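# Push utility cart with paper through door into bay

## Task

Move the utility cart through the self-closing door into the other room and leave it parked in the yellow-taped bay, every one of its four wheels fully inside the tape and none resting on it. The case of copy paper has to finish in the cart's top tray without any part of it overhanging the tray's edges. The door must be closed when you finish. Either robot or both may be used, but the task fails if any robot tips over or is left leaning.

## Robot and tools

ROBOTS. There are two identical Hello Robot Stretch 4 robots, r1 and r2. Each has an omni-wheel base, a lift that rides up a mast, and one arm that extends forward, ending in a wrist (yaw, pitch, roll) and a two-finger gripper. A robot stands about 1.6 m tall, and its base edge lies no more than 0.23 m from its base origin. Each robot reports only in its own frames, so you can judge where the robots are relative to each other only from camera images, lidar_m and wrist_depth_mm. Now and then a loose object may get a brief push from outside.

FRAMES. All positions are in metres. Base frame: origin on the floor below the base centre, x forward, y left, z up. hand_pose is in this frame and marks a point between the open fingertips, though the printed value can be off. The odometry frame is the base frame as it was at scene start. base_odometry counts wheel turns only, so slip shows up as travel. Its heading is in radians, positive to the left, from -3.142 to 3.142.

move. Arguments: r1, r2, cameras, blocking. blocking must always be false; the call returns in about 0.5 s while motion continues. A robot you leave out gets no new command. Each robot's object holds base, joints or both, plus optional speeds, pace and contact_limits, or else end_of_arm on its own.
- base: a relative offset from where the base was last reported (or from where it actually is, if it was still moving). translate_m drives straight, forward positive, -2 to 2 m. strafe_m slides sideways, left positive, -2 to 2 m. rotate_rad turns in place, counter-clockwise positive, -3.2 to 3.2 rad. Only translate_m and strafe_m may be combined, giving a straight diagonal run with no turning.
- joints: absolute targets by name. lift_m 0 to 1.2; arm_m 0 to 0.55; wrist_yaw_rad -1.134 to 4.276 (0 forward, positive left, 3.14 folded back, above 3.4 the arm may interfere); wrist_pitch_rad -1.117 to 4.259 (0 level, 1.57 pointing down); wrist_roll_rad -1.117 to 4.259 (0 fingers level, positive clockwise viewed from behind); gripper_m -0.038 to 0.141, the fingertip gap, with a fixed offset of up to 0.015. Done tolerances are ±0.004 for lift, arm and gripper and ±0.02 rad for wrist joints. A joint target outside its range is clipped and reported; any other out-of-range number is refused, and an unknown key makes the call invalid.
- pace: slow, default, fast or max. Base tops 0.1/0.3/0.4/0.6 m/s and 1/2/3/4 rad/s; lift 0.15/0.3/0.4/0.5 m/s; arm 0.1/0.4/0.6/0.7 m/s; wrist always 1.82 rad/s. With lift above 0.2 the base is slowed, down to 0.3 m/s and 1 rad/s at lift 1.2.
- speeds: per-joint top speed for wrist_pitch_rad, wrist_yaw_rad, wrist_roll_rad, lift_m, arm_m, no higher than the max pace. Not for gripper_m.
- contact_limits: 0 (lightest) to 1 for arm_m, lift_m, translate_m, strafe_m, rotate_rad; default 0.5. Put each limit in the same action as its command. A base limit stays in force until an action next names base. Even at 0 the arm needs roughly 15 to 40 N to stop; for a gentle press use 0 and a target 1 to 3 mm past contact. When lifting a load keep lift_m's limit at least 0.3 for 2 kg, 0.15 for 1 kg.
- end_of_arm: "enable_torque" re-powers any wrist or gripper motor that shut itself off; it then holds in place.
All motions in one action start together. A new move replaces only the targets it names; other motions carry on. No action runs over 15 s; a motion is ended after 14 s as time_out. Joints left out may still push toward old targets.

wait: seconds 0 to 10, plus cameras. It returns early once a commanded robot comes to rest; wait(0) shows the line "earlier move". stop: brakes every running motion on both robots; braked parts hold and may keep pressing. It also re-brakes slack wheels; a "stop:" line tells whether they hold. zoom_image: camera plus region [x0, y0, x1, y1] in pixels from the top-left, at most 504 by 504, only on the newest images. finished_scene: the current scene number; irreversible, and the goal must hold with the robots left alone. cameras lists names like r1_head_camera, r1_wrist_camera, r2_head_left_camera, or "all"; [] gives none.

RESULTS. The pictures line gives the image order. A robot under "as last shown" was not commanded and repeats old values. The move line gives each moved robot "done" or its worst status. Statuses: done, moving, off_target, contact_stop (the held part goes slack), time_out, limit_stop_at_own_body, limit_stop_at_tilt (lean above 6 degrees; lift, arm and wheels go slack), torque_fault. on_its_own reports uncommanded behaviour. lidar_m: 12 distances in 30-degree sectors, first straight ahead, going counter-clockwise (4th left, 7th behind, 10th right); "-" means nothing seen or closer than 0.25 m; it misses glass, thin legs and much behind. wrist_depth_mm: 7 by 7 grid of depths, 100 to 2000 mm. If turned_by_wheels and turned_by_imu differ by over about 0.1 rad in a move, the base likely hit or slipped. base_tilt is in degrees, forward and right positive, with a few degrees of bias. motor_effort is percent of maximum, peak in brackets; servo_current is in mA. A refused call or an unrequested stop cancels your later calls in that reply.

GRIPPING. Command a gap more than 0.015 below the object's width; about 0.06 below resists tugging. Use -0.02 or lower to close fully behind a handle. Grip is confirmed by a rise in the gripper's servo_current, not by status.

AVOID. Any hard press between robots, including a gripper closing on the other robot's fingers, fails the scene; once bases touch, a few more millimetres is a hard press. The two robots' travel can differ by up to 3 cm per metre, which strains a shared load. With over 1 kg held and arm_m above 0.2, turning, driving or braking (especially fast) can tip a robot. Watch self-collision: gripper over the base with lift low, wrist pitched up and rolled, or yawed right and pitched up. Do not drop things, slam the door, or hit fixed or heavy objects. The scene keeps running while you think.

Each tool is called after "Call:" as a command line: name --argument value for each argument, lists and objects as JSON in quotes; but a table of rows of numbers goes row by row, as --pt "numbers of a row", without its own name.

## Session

Call:
wait --seconds 0

Scene clock: 0.00 s.
r1.base_odometry: x=+0.000 y=+0.000 heading=+0.000
r1.turned_by_wheels: +0.000
r1.turned_by_imu: +0.000
r1.base_tilt: forward=-1.6 right=+1.3
r1.lidar_m: 0.96 1.73 2.02 2.40 3.92 1.60 0.85 0.77 0.78 0.89 0.77 0.78
r1.base_status: not commanded
r1.joint_positions: lift_m=+0.124 arm_m=+0.000 wrist_yaw_rad=+3.194 wrist_pitch_rad=+0.002 wrist_roll_rad=+0.000 gripper_m=+0.056
r1.joint_status: not commanded
r1.measured_speeds: all 0
r1.motor_effort: lift_m=+19 arm_m=-4 wheel_0=-2 wheel_1=+1 wheel_2=+0
r1.servo_current: wrist_yaw_rad=59 wrist_pitch_rad=46 wrist_roll_rad=46 gripper_m=39
r1.hand_pose: x=-0.1216 y=+0.0722 z=+0.3019 quat_wxyz=(-0.026, -0.001, +0.000, +1.000) (m; r1's base frame)
r1.wrist_depth_mm: - 135 - - - - - / - 123 135 - - - - / - 121 191 - - - - / 110 136 194 - - - - / 137 - - - 1618 - - / 226 - 190 1098 188 1160 1118 / 224 163 750 798 768 768 759
r2.base_odometry: x=+0.000 y=+0.000 heading=+0.000
r2.turned_by_wheels: +0.000
r2.turned_by_imu: +0.000
r2.base_tilt: forward=-0.6 right=+0.1
r2.lidar_m: 1.29 1.32 1.58 2.33 2.36 2.78 1.41 1.41 2.77 2.39 2.42 1.48
r2.base_status: not commanded
r2.joint_positions: lift_m=+0.200 arm_m=+0.000 wrist_yaw_rad=+3.211 wrist_pitch_rad=+0.001 wrist_roll_rad=+0.000 gripper_m=+0.056
r2.joint_status: not commanded
r2.measured_speeds: all 0
r2.motor_effort: lift_m=+18 arm_m=-4 wheel_0=-1 wheel_1=+1 wheel_2=+1
r2.servo_current: wrist_yaw_rad=46 wrist_pitch_rad=39 wrist_roll_rad=52 gripper_m=52
r2.hand_pose: x=-0.1229 y=+0.0671 z=+0.3779 quat_wxyz=(-0.035, -0.001, +0.000, +0.999) (m; r2's base frame)
r2.wrist_depth_mm: - - 137 - - - - / - - 137 - - - - / - 109 138 - - - - / - 140 175 - - - - / 214 - - - - - - / 213 1281 196 1255 190 1336 1182 / 208 243 866 - - 854 878
pictures: r1_head_camera, r1_head_left_camera, r1_head_right_camera, r1_wrist_camera, r2_head_camera, r2_head_left_camera, r2_head_right_camera, r2_wrist_camera
Images, in order (width x height): r1_head_camera 420x560, r1_head_left_camera 420x672, r1_head_right_camera 420x672, r1_wrist_camera 616x392, r2_head_camera 420x560, r2_head_left_camera 420x672, r2_head_right_camera 420x672, r2_wrist_camera 616x392.

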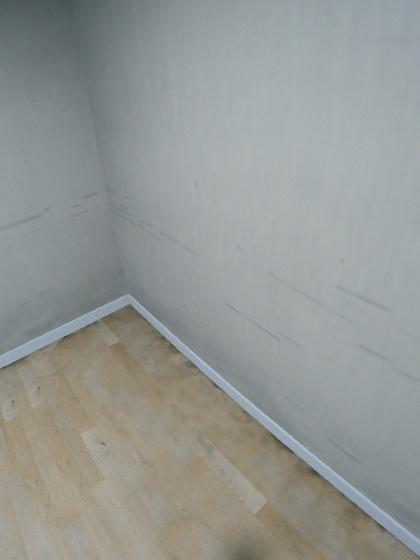

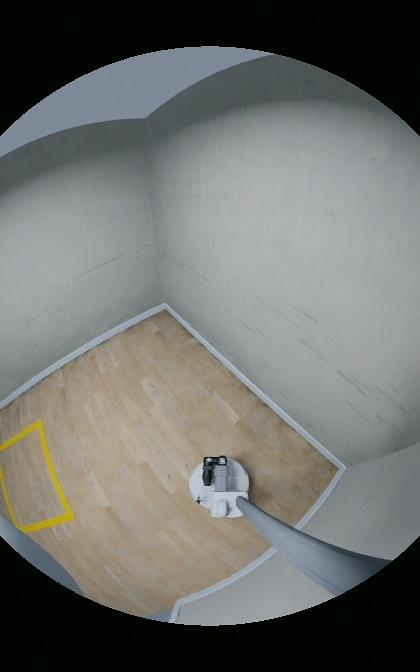

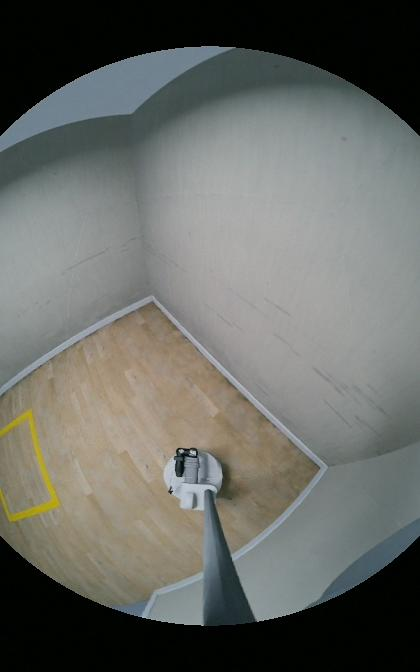

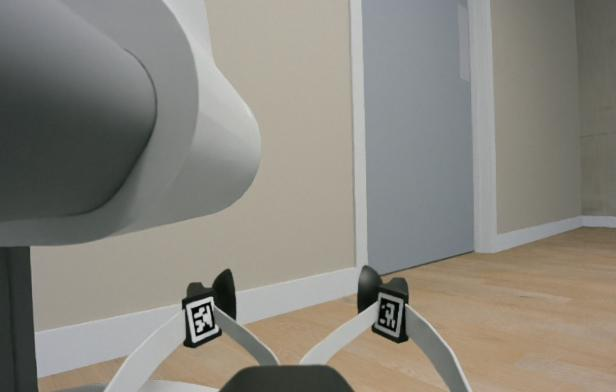

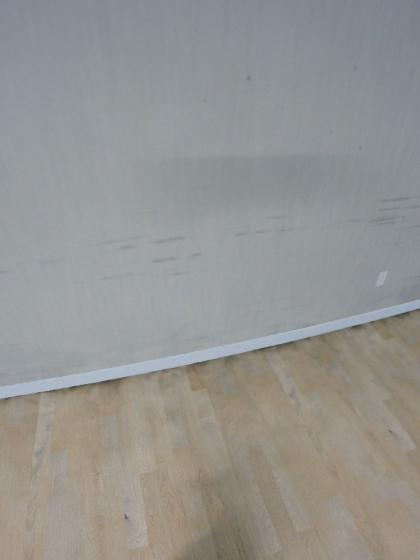

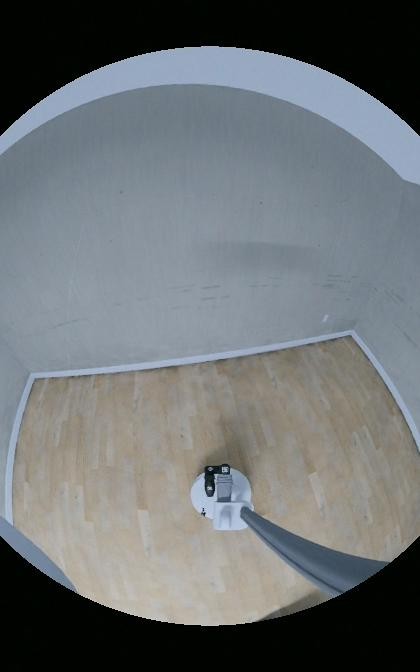

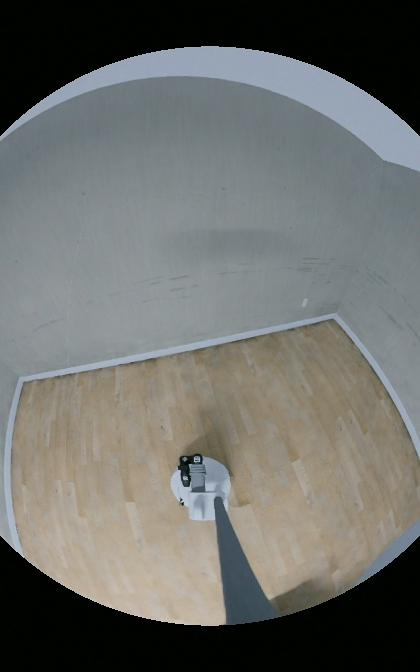

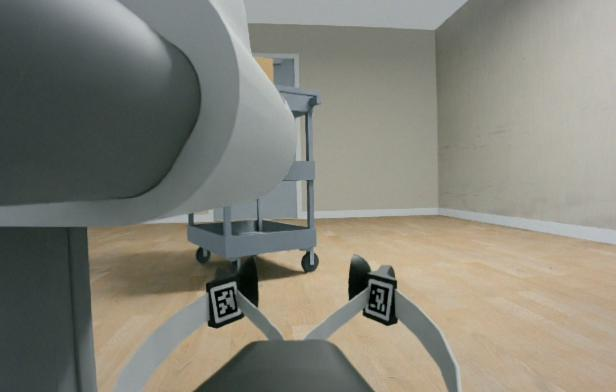

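Call:
move --r1 '{"base":{"rotate_rad":2.8},"joints":{"lift_m":0.6}}' --r2 '{"base":{"rotate_rad":3.0},"joints":{"lift_m":0.6}}' --blocking false --cameras '[]'

Call:
wait --seconds 4 --cameras '[]'

Call:
wait --seconds 1 --cameras '["r1_head_camera","r1_head_left_camera","r2_head_camera","r2_head_left_camera","r2_head_right_camera","r1_head_right_camera"]'

Scene clock: 9.70 s.
move: r1 moving; r2 moving
r1.base_odometry: x=+0.000 y=+0.000 heading=+0.253
r1.turned_by_wheels: +0.253
r1.turned_by_imu: +0.253
r1.base_tilt: forward=-1.6 right=+1.2
r1.lidar_m: 1.17 2.01 2.13 2.99 2.65 1.07 0.76 0.75 0.80 0.83 0.77 0.81
r1.base_status: rotate_rad moving
r1.joint_positions: lift_m=+0.162 arm_m=+0.000 wrist_yaw_rad=+3.194 wrist_pitch_rad=+0.002 wrist_roll_rad=+0.000 gripper_m=+0.056
r1.joint_status: lift_m moving
r1.measured_speeds: translate_m=+0.000 strafe_m=+0.000 rotate_rad=+0.974 lift_m=+0.146 arm_m=+0.000 wrist_yaw_rad=+0.000 wrist_pitch_rad=+0.000 wrist_roll_rad=+0.000
r1.motor_effort: lift_m=+26(27) arm_m=-3(4) wheel_0=-8(10) wheel_1=-7(10) wheel_2=-7(7)
r1.servo_current: wrist_yaw_rad=65(65) wrist_pitch_rad=46(46) wrist_roll_rad=39(59) gripper_m=39(46)
r1.hand_pose: x=-0.1216 y=+0.0722 z=+0.3395 quat_wxyz=(-0.026, -0.001, +0.000, +1.000) (m; r1's base frame)
r1.wrist_depth_mm: - 135 - - - - - / - 123 135 - - - 1756 / - 121 192 - - - 1808 / 110 136 195 - - - 1808 / 137 - - - - - 1756 / 216 - 190 - 187 1229 1205 / 224 151 820 153 866 831 866
r2.base_odometry: x=+0.000 y=+0.000 heading=+0.252
r2.turned_by_wheels: +0.252
r2.turned_by_imu: +0.245
r2.base_tilt: forward=-0.7 right=+0.1
r2.lidar_m: 1.30 1.40 1.93 2.34 2.48 3.41 1.45 3.35 2.48 2.38 1.84 1.37
r2.base_status: rotate_rad moving
r2.joint_positions: lift_m=+0.238 arm_m=+0.000 wrist_yaw_rad=+3.211 wrist_pitch_rad=+0.001 wrist_roll_rad=+0.000 gripper_m=+0.056
r2.joint_status: lift_m moving
r2.measured_speeds: translate_m=+0.002 strafe_m=+0.000 rotate_rad=+0.977 lift_m=+0.146 arm_m=+0.000 wrist_yaw_rad=+0.000 wrist_pitch_rad=+0.000 wrist_roll_rad=+0.000
r2.motor_effort: lift_m=+21(24) arm_m=-4(4) wheel_0=-3(11) wheel_1=-11(11) wheel_2=-10(12)
r2.servo_current: wrist_yaw_rad=46(46) wrist_pitch_rad=39(46) wrist_roll_rad=39(59) gripper_m=46(52)
r2.hand_pose: x=-0.1229 y=+0.0671 z=+0.4157 quat_wxyz=(-0.035, -0.001, +0.000, +0.999) (m; r2's base frame)
r2.wrist_depth_mm: - - 137 - - - - / - - 137 1808 - - - / - 110 139 - - - - / - 140 176 - - - - / 215 - - - - - - / 213 1397 196 1397 190 1430 1281 / 208 243 1008 - - 960 946
pictures: none
No camera images: "cameras" was empty.

Scene clock: 12.00 s.
earlier move: r1 moving; r2 done
r1.base_odometry: x=+0.000 y=+0.000 heading=+2.800
r1.turned_by_wheels: +2.547
r1.turned_by_imu: +2.561
r1.base_tilt: forward=-1.6 right=+1.2
r1.lidar_m: 1.16 0.78 0.75 0.78 0.80 0.77 0.79 1.06 2.02 2.10 2.79 3.72
r1.base_status: done
r1.joint_positions: lift_m=+0.600 arm_m=+0.000 wrist_yaw_rad=+3.194 wrist_pitch_rad=+0.002 wrist_roll_rad=+0.000 gripper_m=+0.056
r1.joint_status: lift_m moving
r1.measured_speeds: all 0
r1.motor_effort: lift_m=+25(28) arm_m=-4(4) wheel_0=-2(10) wheel_1=+1(10) wheel_2=+1(8)
r1.servo_current: wrist_yaw_rad=46(65) wrist_pitch_rad=46(46) wrist_roll_rad=52(65) gripper_m=52(52)
r1.hand_pose: x=-0.1216 y=+0.0722 z=+0.7771 quat_wxyz=(-0.026, -0.001, +0.000, +1.000) (m; r1's base frame)
r1.wrist_depth_mm: - 135 - - - - - / - 122 135 - - - - / - 121 191 - - - - / 110 136 195 - - - - / 137 - - - - - - / 216 - 190 - 187 - - / - 140 - 137 - - -
r2.base_odometry: x=+0.000 y=+0.000 heading=+2.999
r2.turned_by_wheels: +2.747
r2.turned_by_imu: +2.674
r2.base_tilt: forward=-0.6 right=+0.0
r2.lidar_m: 1.55 1.39 3.04 2.41 2.39 1.68 1.31 1.30 1.45 2.16 2.33 2.56
r2.base_status: done
r2.joint_positions: lift_m=+0.600 arm_m=+0.000 wrist_yaw_rad=+3.211 wrist_pitch_rad=+0.001 wrist_roll_rad=+0.000 gripper_m=+0.056
r2.joint_status: all done
r2.measured_speeds: all 0
r2.motor_effort: lift_m=+21(25) arm_m=-4(4) wheel_0=-3(11) wheel_1=-2(11) wheel_2=-5(14)
r2.servo_current: wrist_yaw_rad=39(52) wrist_pitch_rad=39(46) wrist_roll_rad=46(59) gripper_m=52(59)
r2.hand_pose: x=-0.1228 y=+0.0671 z=+0.7776 quat_wxyz=(-0.035, -0.001, +0.000, +0.999) (m; r2's base frame)
r2.wrist_depth_mm: - - 137 - - - - / - 107 137 - - - - / - 113 138 234 - - - / - 140 164 - - - - / 215 - - - - - - / 213 - 190 - 188 - - / 211 122 - - - - 1708
wait: 2.30 of 4 s (r2 has come to rest)
pictures: none
No camera images: "cameras" was empty.

Scene clock: 12.07 s.
earlier move: r1 done
r1.base_odometry: x=+0.000 y=+0.000 heading=+2.800
r1.turned_by_wheels: +0.000
r1.turned_by_imu: +0.000
r1.base_tilt: forward=-1.6 right=+1.3
r1.lidar_m: 1.17 0.81 0.76 0.78 0.82 0.74 0.79 1.08 2.03 2.09 2.78 3.70
r1.base_status: done
r1.joint_positions: lift_m=+0.600 arm_m=+0.000 wrist_yaw_rad=+3.194 wrist_pitch_rad=+0.002 wrist_roll_rad=+0.000 gripper_m=+0.056
r1.joint_status: all done
r1.measured_speeds: all 0
r1.motor_effort: lift_m=+24(28) arm_m=-4(4) wheel_0=-2(10) wheel_1=+1(10) wheel_2=+1(8)
r1.servo_current: wrist_yaw_rad=59(65) wrist_pitch_rad=46(46) wrist_roll_rad=39(65) gripper_m=46(52)
r1.hand_pose: x=-0.1216 y=+0.0722 z=+0.7771 quat_wxyz=(-0.026, -0.001, +0.000, +1.000) (m; r1's base frame)
r1.wrist_depth_mm: - 135 - - - - - / - 123 135 - - - - / - 121 190 - - - - / 110 136 194 - - - - / 137 - - - - - - / 216 - 190 - 187 - - / - 141 - 137 - - -
r2.base_odometry: x=+0.000 y=+0.000 heading=+2.999
r2.turned_by_wheels: +0.000
r2.turned_by_imu: +0.000
r2.base_tilt: forward=-0.7 right=+0.0
r2.lidar_m: 1.57 1.40 3.08 2.42 2.39 1.69 1.33 1.31 1.43 2.20 2.33 2.57
r2.base_status: done
r2.joint_positions: lift_m=+0.600 arm_m=+0.000 wrist_yaw_rad=+3.211 wrist_pitch_rad=+0.001 wrist_roll_rad=+0.000 gripper_m=+0.056
r2.joint_status: all done
r2.measured_speeds: all 0
r2.motor_effort: lift_m=+21(25) arm_m=-4(4) wheel_0=-3(11) wheel_1=-3(11) wheel_2=-5(14)
r2.servo_current: wrist_yaw_rad=33(52) wrist_pitch_rad=39(46) wrist_roll_rad=39(59) gripper_m=52(59)
r2.hand_pose: x=-0.1228 y=+0.0671 z=+0.7776 quat_wxyz=(-0.035, -0.001, +0.000, +0.999) (m; r2's base frame)
r2.wrist_depth_mm: - - 137 - - - - / - 107 137 - - - - / - 112 138 234 - - - / - 140 164 - - - - / 216 - - - - - - / 213 - 189 - 187 - - / 211 122 - - - - 1661
wait: 0.07 of 1 s (r1 has come to rest)
pictures: r1_head_camera, r1_head_left_camera, r1_head_right_camera, r2_head_camera, r2_head_left_camera, r2_head_right_camera
Images, in order (width x height): r1_head_camera 420x560, r1_head_left_camera 420x672, r1_head_right_camera 420x672, r2_head_camera 420x560, r2_head_left_camera 420x672, r2_head_right_camera 420x672.

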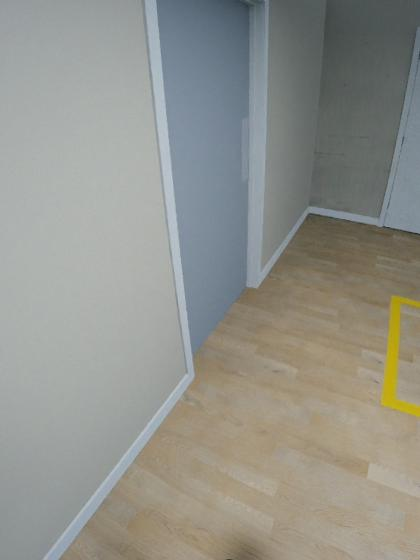

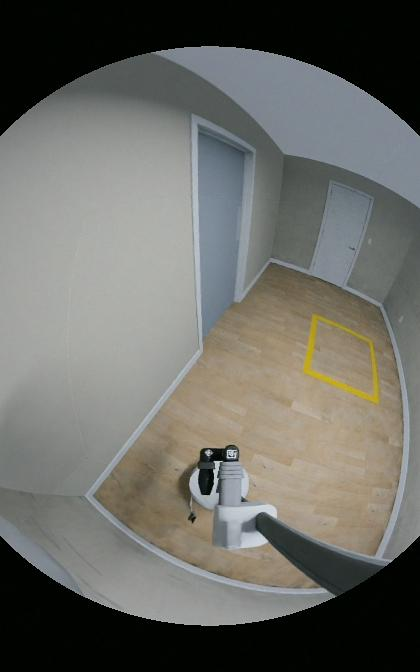

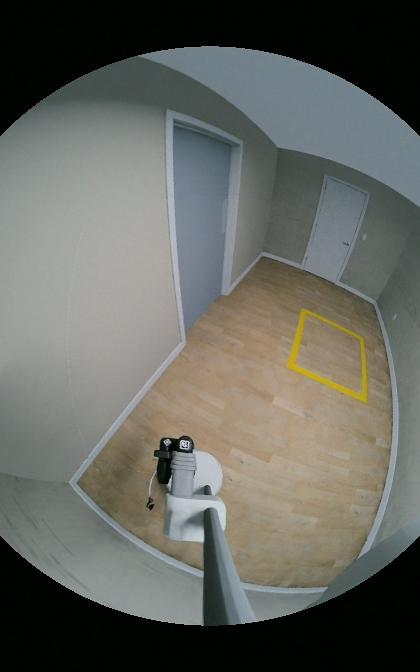

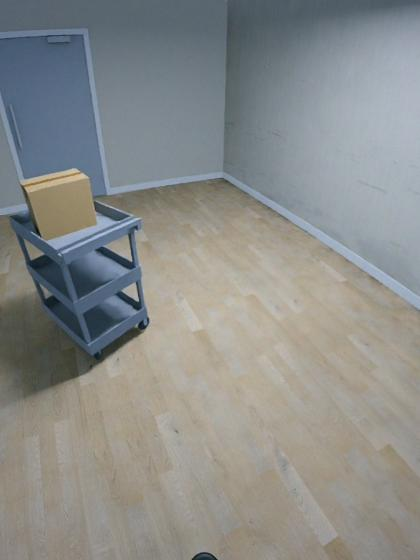

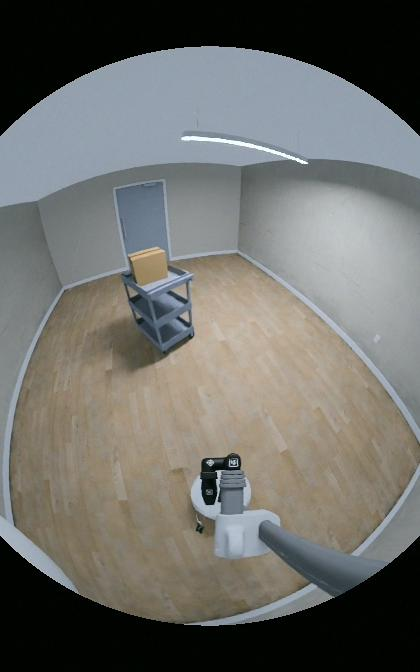

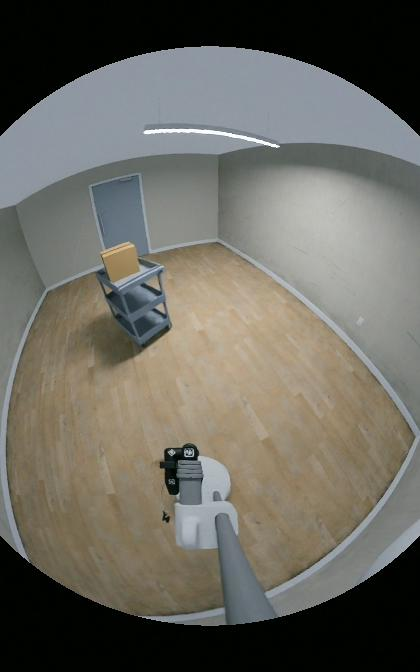

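Call:
move --r1 '{"base":{"rotate_rad":1.12},"joints":{"lift_m":0.9},"pace":"fast"}' --r2 '{"base":{"rotate_rad":0.35},"pace":"fast"}' --blocking false --cameras '[]'

Call:
wait --seconds 1.5 --cameras '["r2_head_camera","r2_head_right_camera"]'

Scene clock: 70.17 s.
move: r1 moving; r2 moving
r1.base_odometry: x=+0.000 y=+0.000 heading=-3.129
r1.turned_by_wheels: +0.354
r1.turned_by_imu: +0.355
r1.base_tilt: forward=-1.6 right=+1.3
r1.lidar_m: 0.88 0.73 0.76 0.89 0.76 0.78 0.95 1.74 2.05 2.40 3.90 1.58
r1.base_status: rotate_rad moving
r1.joint_positions: lift_m=+0.663 arm_m=+0.000 wrist_yaw_rad=+3.194 wrist_pitch_rad=+0.002 wrist_roll_rad=+0.000 gripper_m=+0.056
r1.joint_status: lift_m moving
r1.measured_speeds: translate_m=-0.001 strafe_m=+0.001 rotate_rad=+1.369 lift_m=+0.244 arm_m=+0.000 wrist_yaw_rad=+0.000 wrist_pitch_rad=+0.000 wrist_roll_rad=+0.000
r1.motor_effort: lift_m=+26(28) arm_m=-4(4) wheel_0=-10(11) wheel_1=-6(9) wheel_2=-9(9)
r1.servo_current: wrist_yaw_rad=52(59) wrist_pitch_rad=46(52) wrist_roll_rad=39(65) gripper_m=46(46)
r1.hand_pose: x=-0.1216 y=+0.0722 z=+0.8406 quat_wxyz=(-0.026, -0.001, +0.000, +1.000) (m; r1's base frame)
r1.wrist_depth_mm: - 135 - - - - - / - 123 135 - - - - / - 121 192 - - - - / 112 135 195 - - - - / 137 - - - - - - / 216 - 190 - 187 - - / 224 1756 - 137 - - -
r2.base_odometry: x=+0.000 y=+0.000 heading=-2.992
r2.turned_by_wheels: +0.292
r2.turned_by_imu: +0.284
r2.base_tilt: forward=-0.7 right=+0.1
r2.lidar_m: 1.38 1.90 2.56 2.39 2.11 1.40 1.30 1.33 1.71 2.33 2.36 3.04
r2.base_status: rotate_rad moving
r2.joint_positions: lift_m=+0.600 arm_m=+0.000 wrist_yaw_rad=+3.211 wrist_pitch_rad=+0.001 wrist_roll_rad=+0.000 gripper_m=+0.056
r2.joint_status: not commanded
r2.measured_speeds: translate_m=-0.002 strafe_m=+0.001 rotate_rad=+0.606 lift_m=+0.000 arm_m=+0.000 wrist_yaw_rad=+0.000 wrist_pitch_rad=+0.000 wrist_roll_rad=+0.000
r2.motor_effort: lift_m=+21(21) arm_m=-4(4) wheel_0=+0(11) wheel_1=-3(11) wheel_2=-4(12)
r2.servo_current: wrist_yaw_rad=46(46) wrist_pitch_rad=39(46) wrist_roll_rad=39(59) gripper_m=46(52)
r2.hand_pose: x=-0.1228 y=+0.0671 z=+0.7776 quat_wxyz=(-0.035, -0.001, +0.000, +0.999) (m; r2's base frame)
r2.wrist_depth_mm: - - 137 - - - - / - 107 137 - - - - / - 113 138 234 - - - / - 140 165 - - - - / 215 - - - - - - / 213 - 190 - 188 - - / 211 122 - - - - -
pictures: none
No camera images: "cameras" was empty.

Scene clock: 70.67 s.
earlier move: r1 moving; r2 done
r1.base_odometry: x=+0.000 y=+0.000 heading=-2.458
r1.turned_by_wheels: +0.671
r1.turned_by_imu: +0.675
r1.base_tilt: forward=-1.6 right=+1.3
r1.lidar_m: 0.75 0.77 0.85 0.76 0.78 1.05 2.00 2.09 2.70 3.92 1.18 0.78
r1.base_status: rotate_rad moving
r1.joint_positions: lift_m=+0.825 arm_m=+0.000 wrist_yaw_rad=+3.194 wrist_pitch_rad=+0.002 wrist_roll_rad=+0.000 gripper_m=+0.056
r1.joint_status: lift_m moving
r1.measured_speeds: translate_m=-0.001 strafe_m=+0.000 rotate_rad=+0.773 lift_m=+0.281 arm_m=+0.000 wrist_yaw_rad=+0.000 wrist_pitch_rad=+0.000 wrist_roll_rad=+0.000
r1.motor_effort: lift_m=+26(28) arm_m=-4(4) wheel_0=-3(11) wheel_1=-2(9) wheel_2=+0(9)
r1.servo_current: wrist_yaw_rad=59(65) wrist_pitch_rad=39(52) wrist_roll_rad=39(65) gripper_m=46(52)
r1.hand_pose: x=-0.1216 y=+0.0722 z=+1.0028 quat_wxyz=(-0.026, -0.001, +0.000, +1.000) (m; r1's base frame)
r1.wrist_depth_mm: - 135 - - - - - / - 123 146 - - - - / - 121 191 - - - - / 110 136 206 - - - - / 216 - - - - - - / - - 193 - 188 - - / - - - 153 - - -
r2.base_odometry: x=+0.000 y=+0.000 heading=-2.935
r2.turned_by_wheels: +0.058
r2.turned_by_imu: +0.056
r2.base_tilt: forward=-0.6 right=+0.1
r2.lidar_m: 1.39 3.58 2.52 2.37 1.96 1.38 1.30 1.32 1.79 2.34 2.42 3.22
r2.base_status: done
r2.joint_positions: lift_m=+0.600 arm_m=+0.000 wrist_yaw_rad=+3.211 wrist_pitch_rad=+0.001 wrist_roll_rad=+0.000 gripper_m=+0.056
r2.joint_status: not commanded
r2.measured_speeds: all 0
r2.motor_effort: lift_m=+21(21) arm_m=-4(4) wheel_0=-2(11) wheel_1=-3(11) wheel_2=-4(12)
r2.servo_current: wrist_yaw_rad=52(52) wrist_pitch_rad=39(46) wrist_roll_rad=46(59) gripper_m=46(59)
r2.hand_pose: x=-0.1228 y=+0.0671 z=+0.7776 quat_wxyz=(-0.035, -0.001, +0.000, +0.999) (m; r2's base frame)
r2.wrist_depth_mm: - - 137 - - - - / - 107 137 - - - - / - 113 138 234 - - - / - 140 164 - - - - / 216 - - - - - - / 212 - 189 - 188 - - / 211 122 - - - - -
wait: 0.50 of 1.5 s (r2 has come to rest)
pictures: r2_head_camera, r2_head_right_camera
Images, in order (width x height): r2_head_camera 420x560, r2_head_right_camera 420x672.

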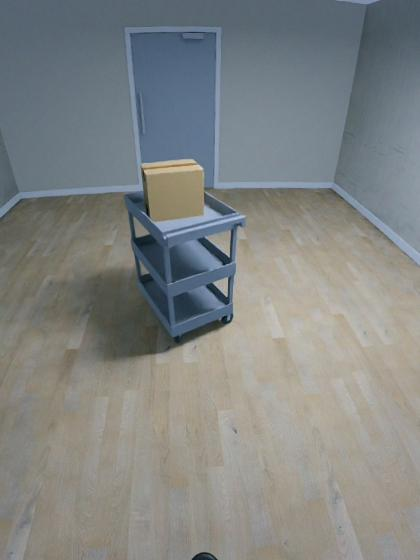

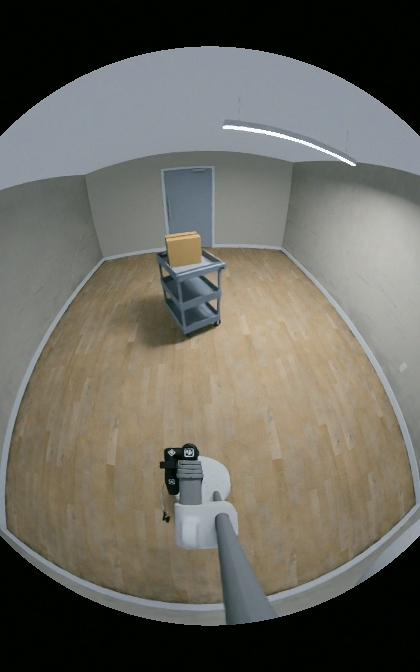

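Call:
move --r1 '{"base":{"strafe_m":-1.4},"joints":{"lift_m":1.0},"pace":"fast"}' --r2 '{"base":{"translate_m":2.0,"strafe_m":-0.9},"joints":{"lift_m":0.92,"wrist_yaw_rad":1.5},"pace":"fast"}' --blocking false --cameras '[]'

Call:
wait --seconds 6 --cameras '["r1_head_camera","r1_head_left_camera","r2_head_left_camera"]'

Call:
wait --seconds 6 --cameras '["r2_head_left_camera","r2_head_camera"]'

Scene clock: 90.77 s.
earlier move: r1 done
move: r1 moving; r2 moving
r1.base_odometry: x=-0.033 y=+0.034 heading=-2.363
r1.turned_by_wheels: +0.095
r1.turned_by_imu: +0.095
r1.base_tilt: forward=-1.6 right=+1.2
r1.lidar_m: 0.75 0.80 0.85 0.81 0.87 1.20 2.00 2.12 2.97 2.85 1.06 0.78
r1.base_status: strafe_m moving
r1.joint_positions: lift_m=+0.961 arm_m=+0.000 wrist_yaw_rad=+3.194 wrist_pitch_rad=+0.002 wrist_roll_rad=+0.000 gripper_m=+0.056
r1.joint_status: lift_m moving
r1.measured_speeds: translate_m=+0.000 strafe_m=-0.181 rotate_rad=-0.002 lift_m=+0.206 arm_m=+0.000 wrist_yaw_rad=+0.000 wrist_pitch_rad=+0.000 wrist_roll_rad=+0.000
r1.motor_effort: lift_m=+25(27) arm_m=-4(4) wheel_0=+10(11) wheel_1=-9(13) wheel_2=+1(2)
r1.servo_current: wrist_yaw_rad=46(59) wrist_pitch_rad=46(46) wrist_roll_rad=33(59) gripper_m=39(46)
r1.hand_pose: x=-0.1216 y=+0.0722 z=+1.1389 quat_wxyz=(-0.026, -0.001, +0.000, +1.000) (m; r1's base frame)
r1.wrist_depth_mm: - 135 - - - - - / - 124 146 - - - - / - 121 192 - - - - / 110 135 207 - - - - / 216 - - - - - - / - - 194 - 187 - - / - - - 153 - - -
r2.base_odometry: x=-0.054 y=+0.012 heading=-2.935
r2.turned_by_wheels: +0.000
r2.turned_by_imu: +0.001
r2.base_tilt: forward=-0.7 right=+0.1
r2.lidar_m: 1.34 3.66 2.53 2.42 2.05 1.43 1.35 1.39 1.89 2.32 2.40 3.17
r2.base_status: translate_m moving; strafe_m moving
r2.joint_positions: lift_m=+0.663 arm_m=+0.000 wrist_yaw_rad=+2.602 wrist_pitch_rad=+0.001 wrist_roll_rad=+0.000 gripper_m=+0.056
r2.joint_status: lift_m moving; wrist_yaw_rad moving
r2.measured_speeds: translate_m=+0.193 strafe_m=-0.088 rotate_rad=+0.002 lift_m=+0.243 arm_m=+0.000 wrist_yaw_rad=-1.733 wrist_pitch_rad=+0.000 wrist_roll_rad=+0.000
r2.motor_effort: lift_m=+24(25) arm_m=-4(4) wheel_0=+12(15) wheel_1=+6(6) wheel_2=-15(15)
r2.servo_current: wrist_yaw_rad=46(156) wrist_pitch_rad=39(39) wrist_roll_rad=59(59) gripper_m=46(52)
r2.hand_pose: x=-0.0316 y=+0.2231 z=+0.8410 quat_wxyz=(+0.266, -0.001, +0.000, +0.964) (m; r2's base frame)
r2.wrist_depth_mm: - - - - - - - / - - - - - - - / 240 - - - - - - / - - - - - - - / - - - - - - - / - - 189 - 190 - - / - - - - - 1808 1708
pictures: none
No camera images: "cameras" was empty.

Scene clock: 95.20 s.
earlier move: r1 done; r2 moving
r1.base_odometry: x=-0.983 y=+0.997 heading=-2.363
r1.turned_by_wheels: +0.000
r1.turned_by_imu: -0.009
r1.base_tilt: forward=-1.6 right=+1.3
r1.lidar_m: 0.80 0.80 1.09 2.17 2.24 2.11 2.02 2.16 2.63 2.53 1.07 0.84
r1.base_status: done
r1.joint_positions: lift_m=+1.000 arm_m=+0.000 wrist_yaw_rad=+3.194 wrist_pitch_rad=+0.002 wrist_roll_rad=+0.000 gripper_m=+0.056
r1.joint_status: all done
r1.measured_speeds: all 0
r1.motor_effort: lift_m=+23(27) arm_m=-4(4) wheel_0=+1(14) wheel_1=+0(13) wheel_2=+0(3)
r1.servo_current: wrist_yaw_rad=52(65) wrist_pitch_rad=39(52) wrist_roll_rad=46(72) gripper_m=39(46)
r1.hand_pose: x=-0.1216 y=+0.0722 z=+1.1772 quat_wxyz=(-0.026, -0.001, +0.000, +1.000) (m; r1's base frame)
r1.wrist_depth_mm: - 133 133 - - - - / - 117 133 - - - - / - 115 141 - - - - / 108 135 187 - - - - / 209 - - - - - - / 223 - 193 - 188 - - / 220 - - 153 - - -
r2.base_odometry: x=-1.751 y=+0.384 heading=-2.935
r2.turned_by_wheels: +0.000
r2.turned_by_imu: +0.003
r2.base_tilt: forward=-0.7 right=+0.0
r2.lidar_m: 2.90 2.98 0.59 0.44 0.89 3.07 2.92 2.30 1.61 1.52 1.60 2.09
r2.base_status: translate_m moving; strafe_m moving
r2.joint_positions: lift_m=+0.920 arm_m=+0.000 wrist_yaw_rad=+1.503 wrist_pitch_rad=+0.001 wrist_roll_rad=+0.000 gripper_m=+0.056
r2.joint_status: all done
r2.measured_speeds: translate_m=+0.365 strafe_m=-0.163 rotate_rad=-0.001 lift_m=+0.000 arm_m=+0.000 wrist_yaw_rad=+0.000 wrist_pitch_rad=+0.000 wrist_roll_rad=+0.000
r2.motor_effort: lift_m=+21(26) arm_m=-4(5) wheel_0=+9(16) wheel_1=+4(7) wheel_2=-9(17)
r2.servo_current: wrist_yaw_rad=39(156) wrist_pitch_rad=46(52) wrist_roll_rad=39(59) gripper_m=46(52)
r2.hand_pose: x=+0.2777 y=+0.2818 z=+1.0976 quat_wxyz=(+0.731, +0.000, +0.000, +0.683) (m; r2's base frame)
r2.wrist_depth_mm: - - - - - - - / - - - - - - - / - - - - - - - / - - - - - - - / - - 750 661 - - - / - - 196 661 188 - - / - 146 - - - - -
wait: 4.43 of 6 s (r1 has come to rest)
pictures: r1_head_camera, r1_head_left_camera, r2_head_left_camera
Images, in order (width x height): r1_head_camera 420x560, r1_head_left_camera 420x672, r2_head_left_camera 420x672.

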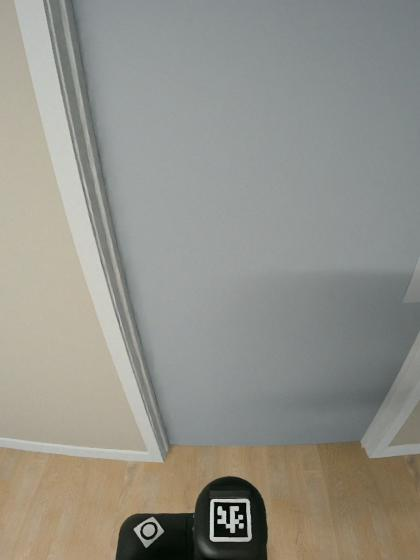

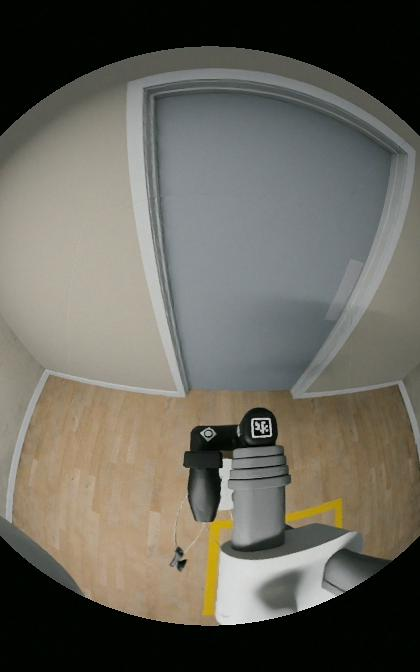

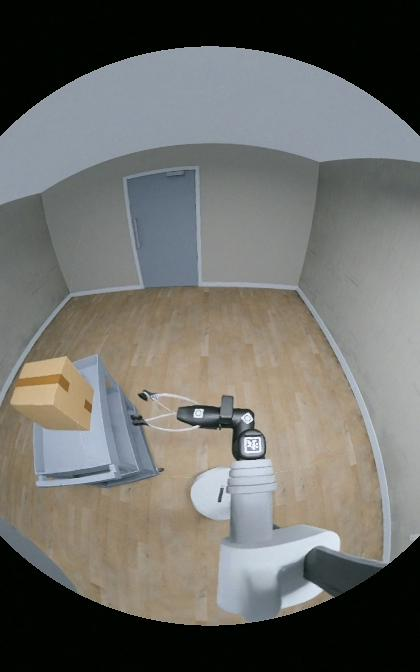

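Scene clock: 96.97 s.
earlier move: r2 done
r1.base_odometry: x=-0.983 y=+0.997 heading=-2.363
r1.turned_by_wheels: +0.000
r1.turned_by_imu: +0.000
r1.base_tilt: forward=-1.6 right=+1.3
r1.lidar_m: 0.82 0.78 1.07 2.17 2.27 2.12 2.04 2.15 2.64 2.55 1.06 0.86
r1.base_status: done
r1.joint_positions: lift_m=+1.000 arm_m=+0.000 wrist_yaw_rad=+3.194 wrist_pitch_rad=+0.002 wrist_roll_rad=+0.000 gripper_m=+0.056
r1.joint_status: all done
r1.measured_speeds: all 0
r1.motor_effort: lift_m=+23(27) arm_m=-4(4) wheel_0=+1(14) wheel_1=+0(13) wheel_2=+0(3)
r1.servo_current: wrist_yaw_rad=59(65) wrist_pitch_rad=46(52) wrist_roll_rad=46(72) gripper_m=39(46)
r1.hand_pose: x=-0.1216 y=+0.0722 z=+1.1772 quat_wxyz=(-0.026, -0.001, +0.000, +1.000) (m; r1's base frame)
r1.wrist_depth_mm: - 134 133 - - - - / - 117 133 - - - - / - 115 140 - - - - / 108 135 188 - - - - / 208 - - - - - - / 222 - 193 - 187 - - / 220 - - 153 - - -
r2.base_odometry: x=-2.142 y=+0.470 heading=-2.935
r2.turned_by_wheels: +0.000
r2.turned_by_imu: +0.001
r2.base_tilt: forward=-0.7 right=+0.1
r2.lidar_m: 2.54 2.60 3.50 0.75 0.71 3.46 3.31 2.04 1.45 1.35 1.38 1.88
r2.base_status: done
r2.joint_positions: lift_m=+0.920 arm_m=+0.000 wrist_yaw_rad=+1.503 wrist_pitch_rad=+0.001 wrist_roll_rad=+0.000 gripper_m=+0.056
r2.joint_status: all done
r2.measured_speeds: all 0
r2.motor_effort: lift_m=+21(26) arm_m=-4(5) wheel_0=+0(16) wheel_1=+3(7) wheel_2=+0(17)
r2.servo_current: wrist_yaw_rad=46(156) wrist_pitch_rad=39(52) wrist_roll_rad=46(59) gripper_m=52(52)
r2.hand_pose: x=+0.2778 y=+0.2818 z=+1.0976 quat_wxyz=(+0.731, +0.000, +0.000, +0.683) (m; r2's base frame)
r2.wrist_depth_mm: - - - - - - - / - - - - - - - / - - - - - - - / - - - - - - - / - 809 - - - - - / - 788 193 - 190 - - / - - - - - - -
wait: 1.77 of 6 s (r2 has come to rest)
pictures: r2_head_camera, r2_head_left_camera
Images, in order (width x height): r2_head_camera 420x560, r2_head_left_camera 420x672.

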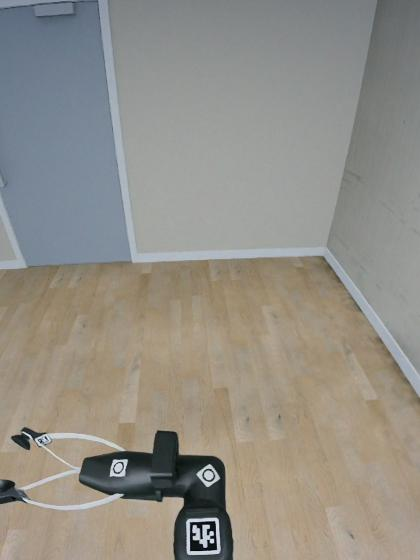

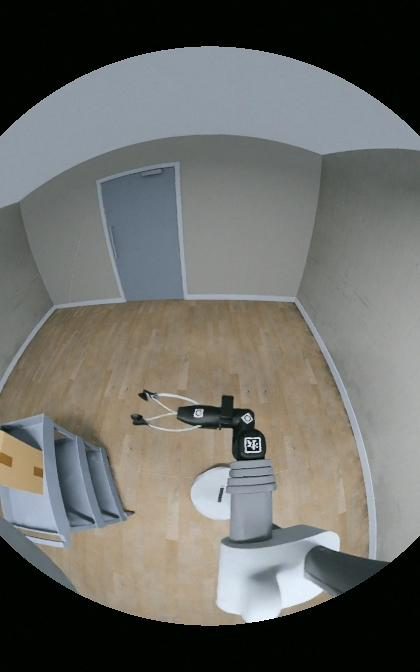

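Call:
move --r1 '{"joints":{"wrist_yaw_rad":0.0}}' --r2 '{"base":{"translate_m":1.4},"joints":{"wrist_yaw_rad":0.0,"gripper_m":0.14},"pace":"fast"}' --blocking false --cameras '[]'

Call:
wait --seconds 6 --cameras '[]'

Call:
wait --seconds 6 --cameras '["r2_head_left_camera"]'

Call:
move --r2 '{"base":{"strafe_m":1.65},"pace":"fast"}' --blocking false --cameras '[]'

Call:
wait --seconds 8 --cameras '["r2_head_camera","r2_wrist_camera","r1_head_right_camera"]'

Scene clock: 132.17 s.
move: r1 moving; r2 moving
r1.base_odometry: x=-0.983 y=+0.997 heading=-2.363
r1.turned_by_wheels: +0.000
r1.turned_by_imu: +0.000
r1.base_tilt: forward=-1.6 right=+1.3
r1.lidar_m: 0.81 0.79 1.05 2.16 2.28 2.11 2.04 2.16 2.65 2.56 1.05 0.85
r1.base_status: not commanded
r1.joint_positions: lift_m=+1.000 arm_m=+0.000 wrist_yaw_rad=+2.607 wrist_pitch_rad=+0.002 wrist_roll_rad=+0.000 gripper_m=+0.056
r1.joint_status: wrist_yaw_rad moving
r1.measured_speeds: translate_m=+0.000 strafe_m=+0.000 rotate_rad=+0.000 lift_m=+0.000 arm_m=+0.000 wrist_yaw_rad=-1.821 wrist_pitch_rad=+0.000 wrist_roll_rad=+0.000
r1.motor_effort: lift_m=+23(24) arm_m=-4(4) wheel_0=+1(1) wheel_1=+0(0) wheel_2=+0(0)
r1.servo_current: wrist_yaw_rad=78(130) wrist_pitch_rad=46(46) wrist_roll_rad=52(65) gripper_m=46(46)
r1.hand_pose: x=-0.0328 y=+0.2221 z=+1.1772 quat_wxyz=(+0.264, -0.001, +0.000, +0.965) (m; r1's base frame)
r1.wrist_depth_mm: - - - - - - - / - - - - - - - / - - - - - - - / - - - - - - - / - - - - - - - / - - 193 - 187 - - / - 163 - 153 - - -
r2.base_odometry: x=-2.182 y=+0.461 heading=-2.934
r2.turned_by_wheels: +0.000
r2.turned_by_imu: +0.001
r2.base_tilt: forward=-0.7 right=+0.1
r2.lidar_m: 2.49 2.59 3.45 0.76 0.72 3.51 3.33 2.04 1.45 1.36 1.41 1.87
r2.base_status: translate_m moving
r2.joint_positions: lift_m=+0.920 arm_m=+0.000 wrist_yaw_rad=+0.890 wrist_pitch_rad=+0.001 wrist_roll_rad=+0.000 gripper_m=+0.075
r2.joint_status: wrist_yaw_rad moving; gripper_m moving
r2.measured_speeds: translate_m=+0.156 strafe_m=+0.000 rotate_rad=+0.003 lift_m=+0.000 arm_m=+0.000 wrist_yaw_rad=-1.738 wrist_pitch_rad=+0.000 wrist_roll_rad=+0.000
r2.motor_effort: lift_m=+21(21) arm_m=-4(4) wheel_0=+10(10) wheel_1=+8(8) wheel_2=-12(15)
r2.servo_current: wrist_yaw_rad=137(137) wrist_pitch_rad=39(46) wrist_roll_rad=39(52) gripper_m=85(91)
r2.hand_pose: x=+0.4203 y=+0.1691 z=+1.0976 quat_wxyz=(+0.903, +0.000, +0.000, +0.431) (m; r2's base frame)
r2.wrist_depth_mm: - - - - - - 1921 / - - - - - - - / - - - - - - - / - - - - - - - / - - - - - - - / - - 190 - 189 - - / - - - - - - -
pictures: none
No camera images: "cameras" was empty.

Scene clock: 134.07 s.
earlier move: r1 done; r2 moving
r1.base_odometry: x=-0.983 y=+0.997 heading=-2.363
r1.turned_by_wheels: +0.000
r1.turned_by_imu: +0.000
r1.base_tilt: forward=-1.6 right=+1.3
r1.lidar_m: 0.80 0.80 1.06 2.17 2.27 2.10 2.03 2.15 2.66 2.54 1.04 0.85
r1.base_status: not commanded
r1.joint_positions: lift_m=+1.000 arm_m=+0.000 wrist_yaw_rad=+0.003 wrist_pitch_rad=+0.002 wrist_roll_rad=+0.000 gripper_m=+0.056
r1.joint_status: all done
r1.measured_speeds: all 0
r1.motor_effort: lift_m=+23(24) arm_m=-4(4) wheel_0=+1(2) wheel_1=+0(1) wheel_2=+0(0)
r1.servo_current: wrist_yaw_rad=39(130) wrist_pitch_rad=46(52) wrist_roll_rad=52(65) gripper_m=39(52)
r1.hand_pose: x=+0.4595 y=-0.0867 z=+1.1772 quat_wxyz=(+1.000, +0.000, +0.001, +0.001) (m; r1's base frame)
r1.wrist_depth_mm: 597 - - - - - - / 591 - - - - - - / 591 - - - - - - / 591 - - - - - - / 580 - - - - - - / 574 - 190 - 187 - - / 564 141 - 137 - - -
r2.base_odometry: x=-2.820 y=+0.327 heading=-2.934
r2.turned_by_wheels: +0.000
r2.turned_by_imu: +0.000
r2.base_tilt: forward=-0.7 right=+0.1
r2.lidar_m: 1.84 1.92 2.56 3.43 1.04 1.12 4.09 2.02 1.42 1.34 1.38 1.86
r2.base_status: translate_m moving
r2.joint_positions: lift_m=+0.920 arm_m=+0.000 wrist_yaw_rad=+0.003 wrist_pitch_rad=+0.001 wrist_roll_rad=+0.000 gripper_m=+0.140
r2.joint_status: all done
r2.measured_speeds: translate_m=+0.384 strafe_m=+0.001 rotate_rad=-0.001 lift_m=+0.000 arm_m=+0.000 wrist_yaw_rad=+0.000 wrist_pitch_rad=+0.000 wrist_roll_rad=+0.000
r2.motor_effort: lift_m=+21(21) arm_m=-4(4) wheel_0=+6(11) wheel_1=+6(9) wheel_2=-9(15)
r2.servo_current: wrist_yaw_rad=59(137) wrist_pitch_rad=39(52) wrist_roll_rad=59(59) gripper_m=52(124)
r2.hand_pose: x=+0.4596 y=-0.0866 z=+1.0976 quat_wxyz=(+1.000, +0.000, +0.001, +0.001) (m; r2's base frame)
r2.wrist_depth_mm: - - - - - - - / - - - - - - - / - - - - - - - / - - - - - - - / - - - - - - - / - 186 176 157 187 182 - / - - - - - - -
wait: 1.90 of 6 s (r1 has come to rest)
pictures: none
No camera images: "cameras" was empty.

Scene clock: 136.80 s.
earlier move: r2 done
r1.base_odometry: x=-0.983 y=+0.997 heading=-2.363
r1.turned_by_wheels: +0.000
r1.turned_by_imu: +0.000
r1.base_tilt: forward=-1.6 right=+1.3
r1.lidar_m: 0.81 0.80 1.07 2.16 2.26 2.12 2.03 2.12 2.63 2.56 1.03 0.86
r1.base_status: not commanded
r1.joint_positions: lift_m=+1.000 arm_m=+0.000 wrist_yaw_rad=+0.003 wrist_pitch_rad=+0.002 wrist_roll_rad=+0.000 gripper_m=+0.056
r1.joint_status: all done
r1.measured_speeds: all 0
r1.motor_effort: lift_m=+23(24) arm_m=-4(4) wheel_0=+1(2) wheel_1=+0(1) wheel_2=+0(0)
r1.servo_current: wrist_yaw_rad=46(130) wrist_pitch_rad=39(52) wrist_roll_rad=46(78) gripper_m=39(52)
r1.hand_pose: x=+0.4595 y=-0.0867 z=+1.1772 quat_wxyz=(+1.000, +0.000, +0.001, +0.001) (m; r1's base frame)
r1.wrist_depth_mm: 591 - - - - - - / 597 - - - - - - / 591 - - - - - - / 585 - - - - - - / 580 - - - - - - / 580 - 189 - 188 - - / 569 140 - 136 - - -
r2.base_odometry: x=-3.512 y=+0.182 heading=-2.934
r2.turned_by_wheels: +0.000
r2.turned_by_imu: +0.002
r2.base_tilt: forward=-0.7 right=+0.0
r2.lidar_m: 1.15 1.18 1.58 3.44 3.56 1.51 - 1.94 1.37 1.31 1.33 1.20
r2.base_status: done
r2.joint_positions: lift_m=+0.920 arm_m=+0.000 wrist_yaw_rad=+0.003 wrist_pitch_rad=+0.001 wrist_roll_rad=+0.000 gripper_m=+0.140
r2.joint_status: all done
r2.measured_speeds: all 0
r2.motor_effort: lift_m=+21(21) arm_m=-4(4) wheel_0=+3(11) wheel_1=+4(9) wheel_2=-2(15)
r2.servo_current: wrist_yaw_rad=52(137) wrist_pitch_rad=39(52) wrist_roll_rad=46(59) gripper_m=46(124)
r2.hand_pose: x=+0.4596 y=-0.0866 z=+1.0976 quat_wxyz=(+1.000, +0.000, +0.001, +0.001) (m; r2's base frame)
r2.wrist_depth_mm: - - - - - - - / - - - - - - - / - - - - - - - / - - - - - - - / - - - - - - - / - 185 177 157 188 182 - / - - - - - - -
wait: 2.73 of 6 s (r2 has come to rest)
pictures: r2_head_left_camera
Images, in order (width x height): r2_head_left_camera 420x672.

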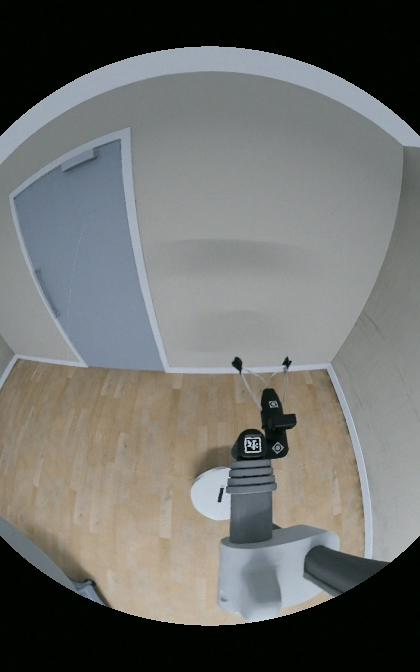

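Scene clock: 137.30 s.
move: r2 moving
r1: as last shown
r1.lidar_m: 0.80 0.79 1.10 2.15 2.26 2.11 2.03 2.14 2.67 2.54 1.04 0.84
r1.motor_effort: lift_m=+23(24) arm_m=-4(4) wheel_0=+1(1) wheel_1=+0(0) wheel_2=+0(0)
r1.servo_current: wrist_yaw_rad=46(65) wrist_pitch_rad=46(46) wrist_roll_rad=52(72) gripper_m=33(46)
r1.wrist_depth_mm: 591 - - - - - - / 597 - - - - - - / 597 - - - - - - / 597 - - - - - - / 580 - - - - - - / 580 - 190 - 188 - - / 569 140 - 137 - - -
r2.base_odometry: x=-3.503 y=+0.136 heading=-2.934
r2.turned_by_wheels: +0.000
r2.turned_by_imu: +0.000
r2.base_tilt: forward=-0.7 right=+0.0
r2.lidar_m: 1.14 1.19 1.56 3.38 3.51 1.50 - 2.02 1.40 1.34 1.38 1.21
r2.base_status: strafe_m moving
r2.joint_positions: lift_m=+0.920 arm_m=+0.000 wrist_yaw_rad=+0.003 wrist_pitch_rad=+0.001 wrist_roll_rad=+0.000 gripper_m=+0.140
r2.joint_status: not commanded
r2.measured_speeds: translate_m=+0.000 strafe_m=+0.179 rotate_rad=-0.002 lift_m=+0.000 arm_m=+0.000 wrist_yaw_rad=+0.000 wrist_pitch_rad=+0.000 wrist_roll_rad=+0.000
r2.motor_effort: lift_m=+21(21) arm_m=-4(4) wheel_0=-8(15) wheel_1=+12(13) wheel_2=+0(2)
r2.servo_current: wrist_yaw_rad=46(59) wrist_pitch_rad=39(46) wrist_roll_rad=46(52) gripper_m=52(52)
r2.hand_pose: x=+0.4596 y=-0.0867 z=+1.0976 quat_wxyz=(+1.000, +0.000, +0.001, +0.001) (m; r2's base frame)
r2.wrist_depth_mm: - - - - - - - / - - - - - - - / - - - - - - - / - - - - - - - / - - - - - - - / - 187 176 157 187 183 - / - - - - - - -
pictures: none
No camera images: "cameras" was empty.

Scene clock: 142.43 s.
earlier move: r2 done
r1.base_odometry: x=-0.983 y=+0.997 heading=-2.363
r1.turned_by_wheels: +0.000
r1.turned_by_imu: +0.000
r1.base_tilt: forward=-1.6 right=+1.3
r1.lidar_m: 0.81 0.79 1.07 2.16 2.23 2.11 2.03 2.15 2.65 2.55 1.03 0.84
r1.base_status: not commanded
r1.joint_positions: lift_m=+1.000 arm_m=+0.000 wrist_yaw_rad=+0.003 wrist_pitch_rad=+0.002 wrist_roll_rad=+0.000 gripper_m=+0.056
r1.joint_status: not commanded
r1.measured_speeds: all 0
r1.motor_effort: lift_m=+23(24) arm_m=-3(4) wheel_0=+1(2) wheel_1=+0(1) wheel_2=+0(0)
r1.servo_current: wrist_yaw_rad=52(72) wrist_pitch_rad=33(52) wrist_roll_rad=65(72) gripper_m=39(52)
r1.hand_pose: x=+0.4595 y=-0.0867 z=+1.1772 quat_wxyz=(+1.000, +0.000, +0.001, +0.001) (m; r1's base frame)
r1.wrist_depth_mm: 591 - - - - - - / 591 - - - - - - / 591 - - - - - - / 597 - - - - - - / 591 - - - - - - / 580 - 190 - 188 - - / 569 140 - 136 - - -
r2.base_odometry: x=-3.172 y=-1.433 heading=-2.934
r2.turned_by_wheels: +0.000
r2.turned_by_imu: +0.002
r2.base_tilt: forward=-0.6 right=+0.1
r2.lidar_m: 1.01 1.10 1.53 1.80 1.88 2.48 1.41 1.36 3.11 2.93 1.62 1.15
r2.base_status: done
r2.joint_positions: lift_m=+0.920 arm_m=+0.000 wrist_yaw_rad=+0.003 wrist_pitch_rad=+0.001 wrist_roll_rad=+0.000 gripper_m=+0.140
r2.joint_status: not commanded
r2.measured_speeds: all 0
r2.motor_effort: lift_m=+21(21) arm_m=-4(4) wheel_0=+1(17) wheel_1=+0(14) wheel_2=+0(2)
r2.servo_current: wrist_yaw_rad=52(65) wrist_pitch_rad=39(52) wrist_roll_rad=39(65) gripper_m=46(59)
r2.hand_pose: x=+0.4596 y=-0.0867 z=+1.0976 quat_wxyz=(+1.000, +0.000, +0.001, +0.001) (m; r2's base frame)
r2.wrist_depth_mm: - - - - - - - / - - - - - - - / - - - - - - - / - - - 788 - - - / - - - 788 - - - / - 187 176 166 187 182 - / - - - - - - -
wait: 5.13 of 8 s (r2 has come to rest)
pictures: r1_head_right_camera, r2_head_camera, r2_wrist_camera
Images, in order (width x height): r1_head_right_camera 420x672, r2_head_camera 420x560, r2_wrist_camera 616x392.

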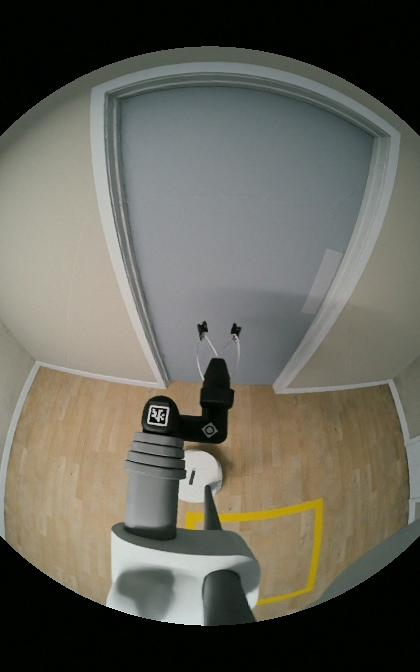

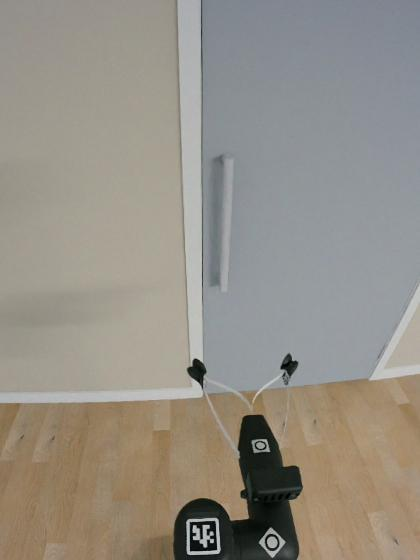

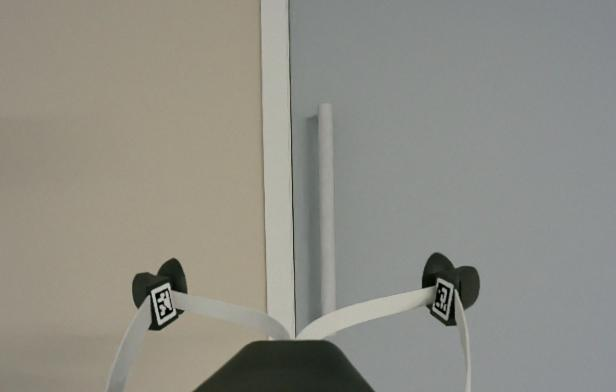

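Call:
move --r2 '{"base":{"translate_m":0.47,"strafe_m":-0.04}}' --blocking false --cameras '[]'

Call:
wait --seconds 4 --cameras '["r2_wrist_camera"]'

Scene clock: 149.57 s.
move: r2 moving
r1: as last shown
r1.lidar_m: 0.81 0.79 1.06 2.16 2.27 2.12 2.03 2.15 2.62 2.55 1.06 0.85
r1.motor_effort: lift_m=+23(23) arm_m=-4(4) wheel_0=+1(1) wheel_1=+0(0) wheel_2=+0(0)
r1.servo_current: wrist_yaw_rad=59(59) wrist_pitch_rad=39(46) wrist_roll_rad=46(59) gripper_m=39(52)
r1.wrist_depth_mm: 591 - - - - - - / 591 - - - - - - / 597 - - - - - - / 591 - - - - - - / 580 - - - - - - / 574 - 191 - 187 - - / 564 141 - 137 - - -
r2.base_odometry: x=-3.203 y=-1.437 heading=-2.934
r2.turned_by_wheels: +0.000
r2.turned_by_imu: +0.001
r2.base_tilt: forward=-0.6 right=+0.1
r2.lidar_m: 1.01 1.08 1.46 1.80 1.87 2.52 1.42 1.39 3.09 2.95 1.54 1.09
r2.base_status: translate_m moving; strafe_m moving
r2.joint_positions: lift_m=+0.920 arm_m=+0.000 wrist_yaw_rad=+0.003 wrist_pitch_rad=+0.001 wrist_roll_rad=+0.000 gripper_m=+0.140
r2.joint_status: not commanded
r2.measured_speeds: translate_m=+0.121 strafe_m=-0.011 rotate_rad=-0.004 lift_m=+0.000 arm_m=+0.000 wrist_yaw_rad=+0.000 wrist_pitch_rad=+0.000 wrist_roll_rad=+0.000
r2.motor_effort: lift_m=+21(21) arm_m=-4(4) wheel_0=+6(10) wheel_1=+6(7) wheel_2=-13(13)
r2.servo_current: wrist_yaw_rad=46(59) wrist_pitch_rad=46(46) wrist_roll_rad=39(59) gripper_m=52(59)
r2.hand_pose: x=+0.4596 y=-0.0867 z=+1.0976 quat_wxyz=(+1.000, +0.000, +0.001, +0.001) (m; r2's base frame)
r2.wrist_depth_mm: - - - - - - - / - - - - - - - / - - - - - - - / - - - - - - - / - - - - - - - / - 187 176 166 187 182 - / - - - - - - -
pictures: none
No camera images: "cameras" was empty.

Scene clock: 152.13 s.
earlier move: r2 done
r1.base_odometry: x=-0.983 y=+0.997 heading=-2.363
r1.turned_by_wheels: +0.000
r1.turned_by_imu: +0.000
r1.base_tilt: forward=-1.5 right=+1.3
r1.lidar_m: 0.82 0.76 1.09 2.15 2.27 2.12 2.03 2.16 2.61 2.55 1.04 0.85
r1.base_status: not commanded
r1.joint_positions: lift_m=+1.000 arm_m=+0.000 wrist_yaw_rad=+0.003 wrist_pitch_rad=+0.002 wrist_roll_rad=+0.000 gripper_m=+0.056
r1.joint_status: not commanded
r1.measured_speeds: all 0
r1.motor_effort: lift_m=+23(24) arm_m=-4(4) wheel_0=+1(2) wheel_1=+0(1) wheel_2=+0(0)
r1.servo_current: wrist_yaw_rad=65(65) wrist_pitch_rad=46(52) wrist_roll_rad=52(65) gripper_m=39(52)
r1.hand_pose: x=+0.4595 y=-0.0867 z=+1.1772 quat_wxyz=(+1.000, +0.000, +0.001, +0.001) (m; r1's base frame)
r1.wrist_depth_mm: 591 - - - - - - / 591 - - - - - - / 591 - - - - - - / 591 - - - - - - / 585 - - - - - - / 580 - 190 - 187 - - / 569 140 - 137 - - -
r2.base_odometry: x=-3.640 y=-1.491 heading=-2.934
r2.turned_by_wheels: +0.000
r2.turned_by_imu: +0.001
r2.base_tilt: forward=-0.7 right=+0.1
r2.lidar_m: 0.55 0.65 0.86 1.86 1.93 2.59 1.81 1.78 3.04 2.82 0.95 0.65
r2.base_status: done
r2.joint_positions: lift_m=+0.920 arm_m=+0.000 wrist_yaw_rad=+0.003 wrist_pitch_rad=+0.001 wrist_roll_rad=+0.000 gripper_m=+0.140
r2.joint_status: not commanded
r2.measured_speeds: all 0
r2.motor_effort: lift_m=+21(21) arm_m=-4(4) wheel_0=+2(10) wheel_1=+2(8) wheel_2=-2(14)
r2.servo_current: wrist_yaw_rad=46(65) wrist_pitch_rad=39(52) wrist_roll_rad=39(59) gripper_m=52(59)
r2.hand_pose: x=+0.4596 y=-0.0867 z=+1.0976 quat_wxyz=(+1.000, +0.000, +0.001, +0.001) (m; r2's base frame)
r2.wrist_depth_mm: 394 394 392 394 394 392 394 / 399 397 394 394 397 394 392 / 402 399 399 399 399 397 397 / 402 402 399 402 399 402 399 / 404 404 402 402 402 402 402 / 404 404 394 327 404 402 407 / 410 410 394 - 407 407 407
wait: 2.57 of 4 s (r2 has come to rest)
pictures: r2_wrist_camera
Images, in order (width x height): r2_wrist_camera 616x392.

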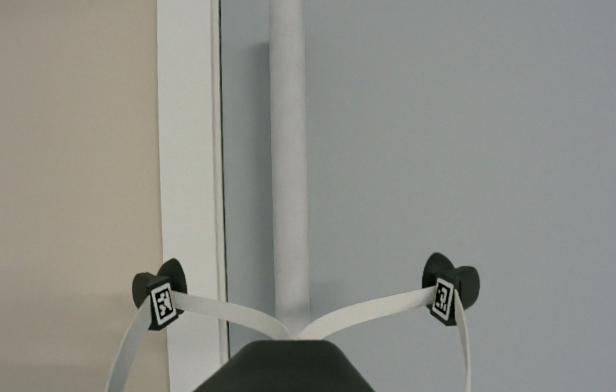

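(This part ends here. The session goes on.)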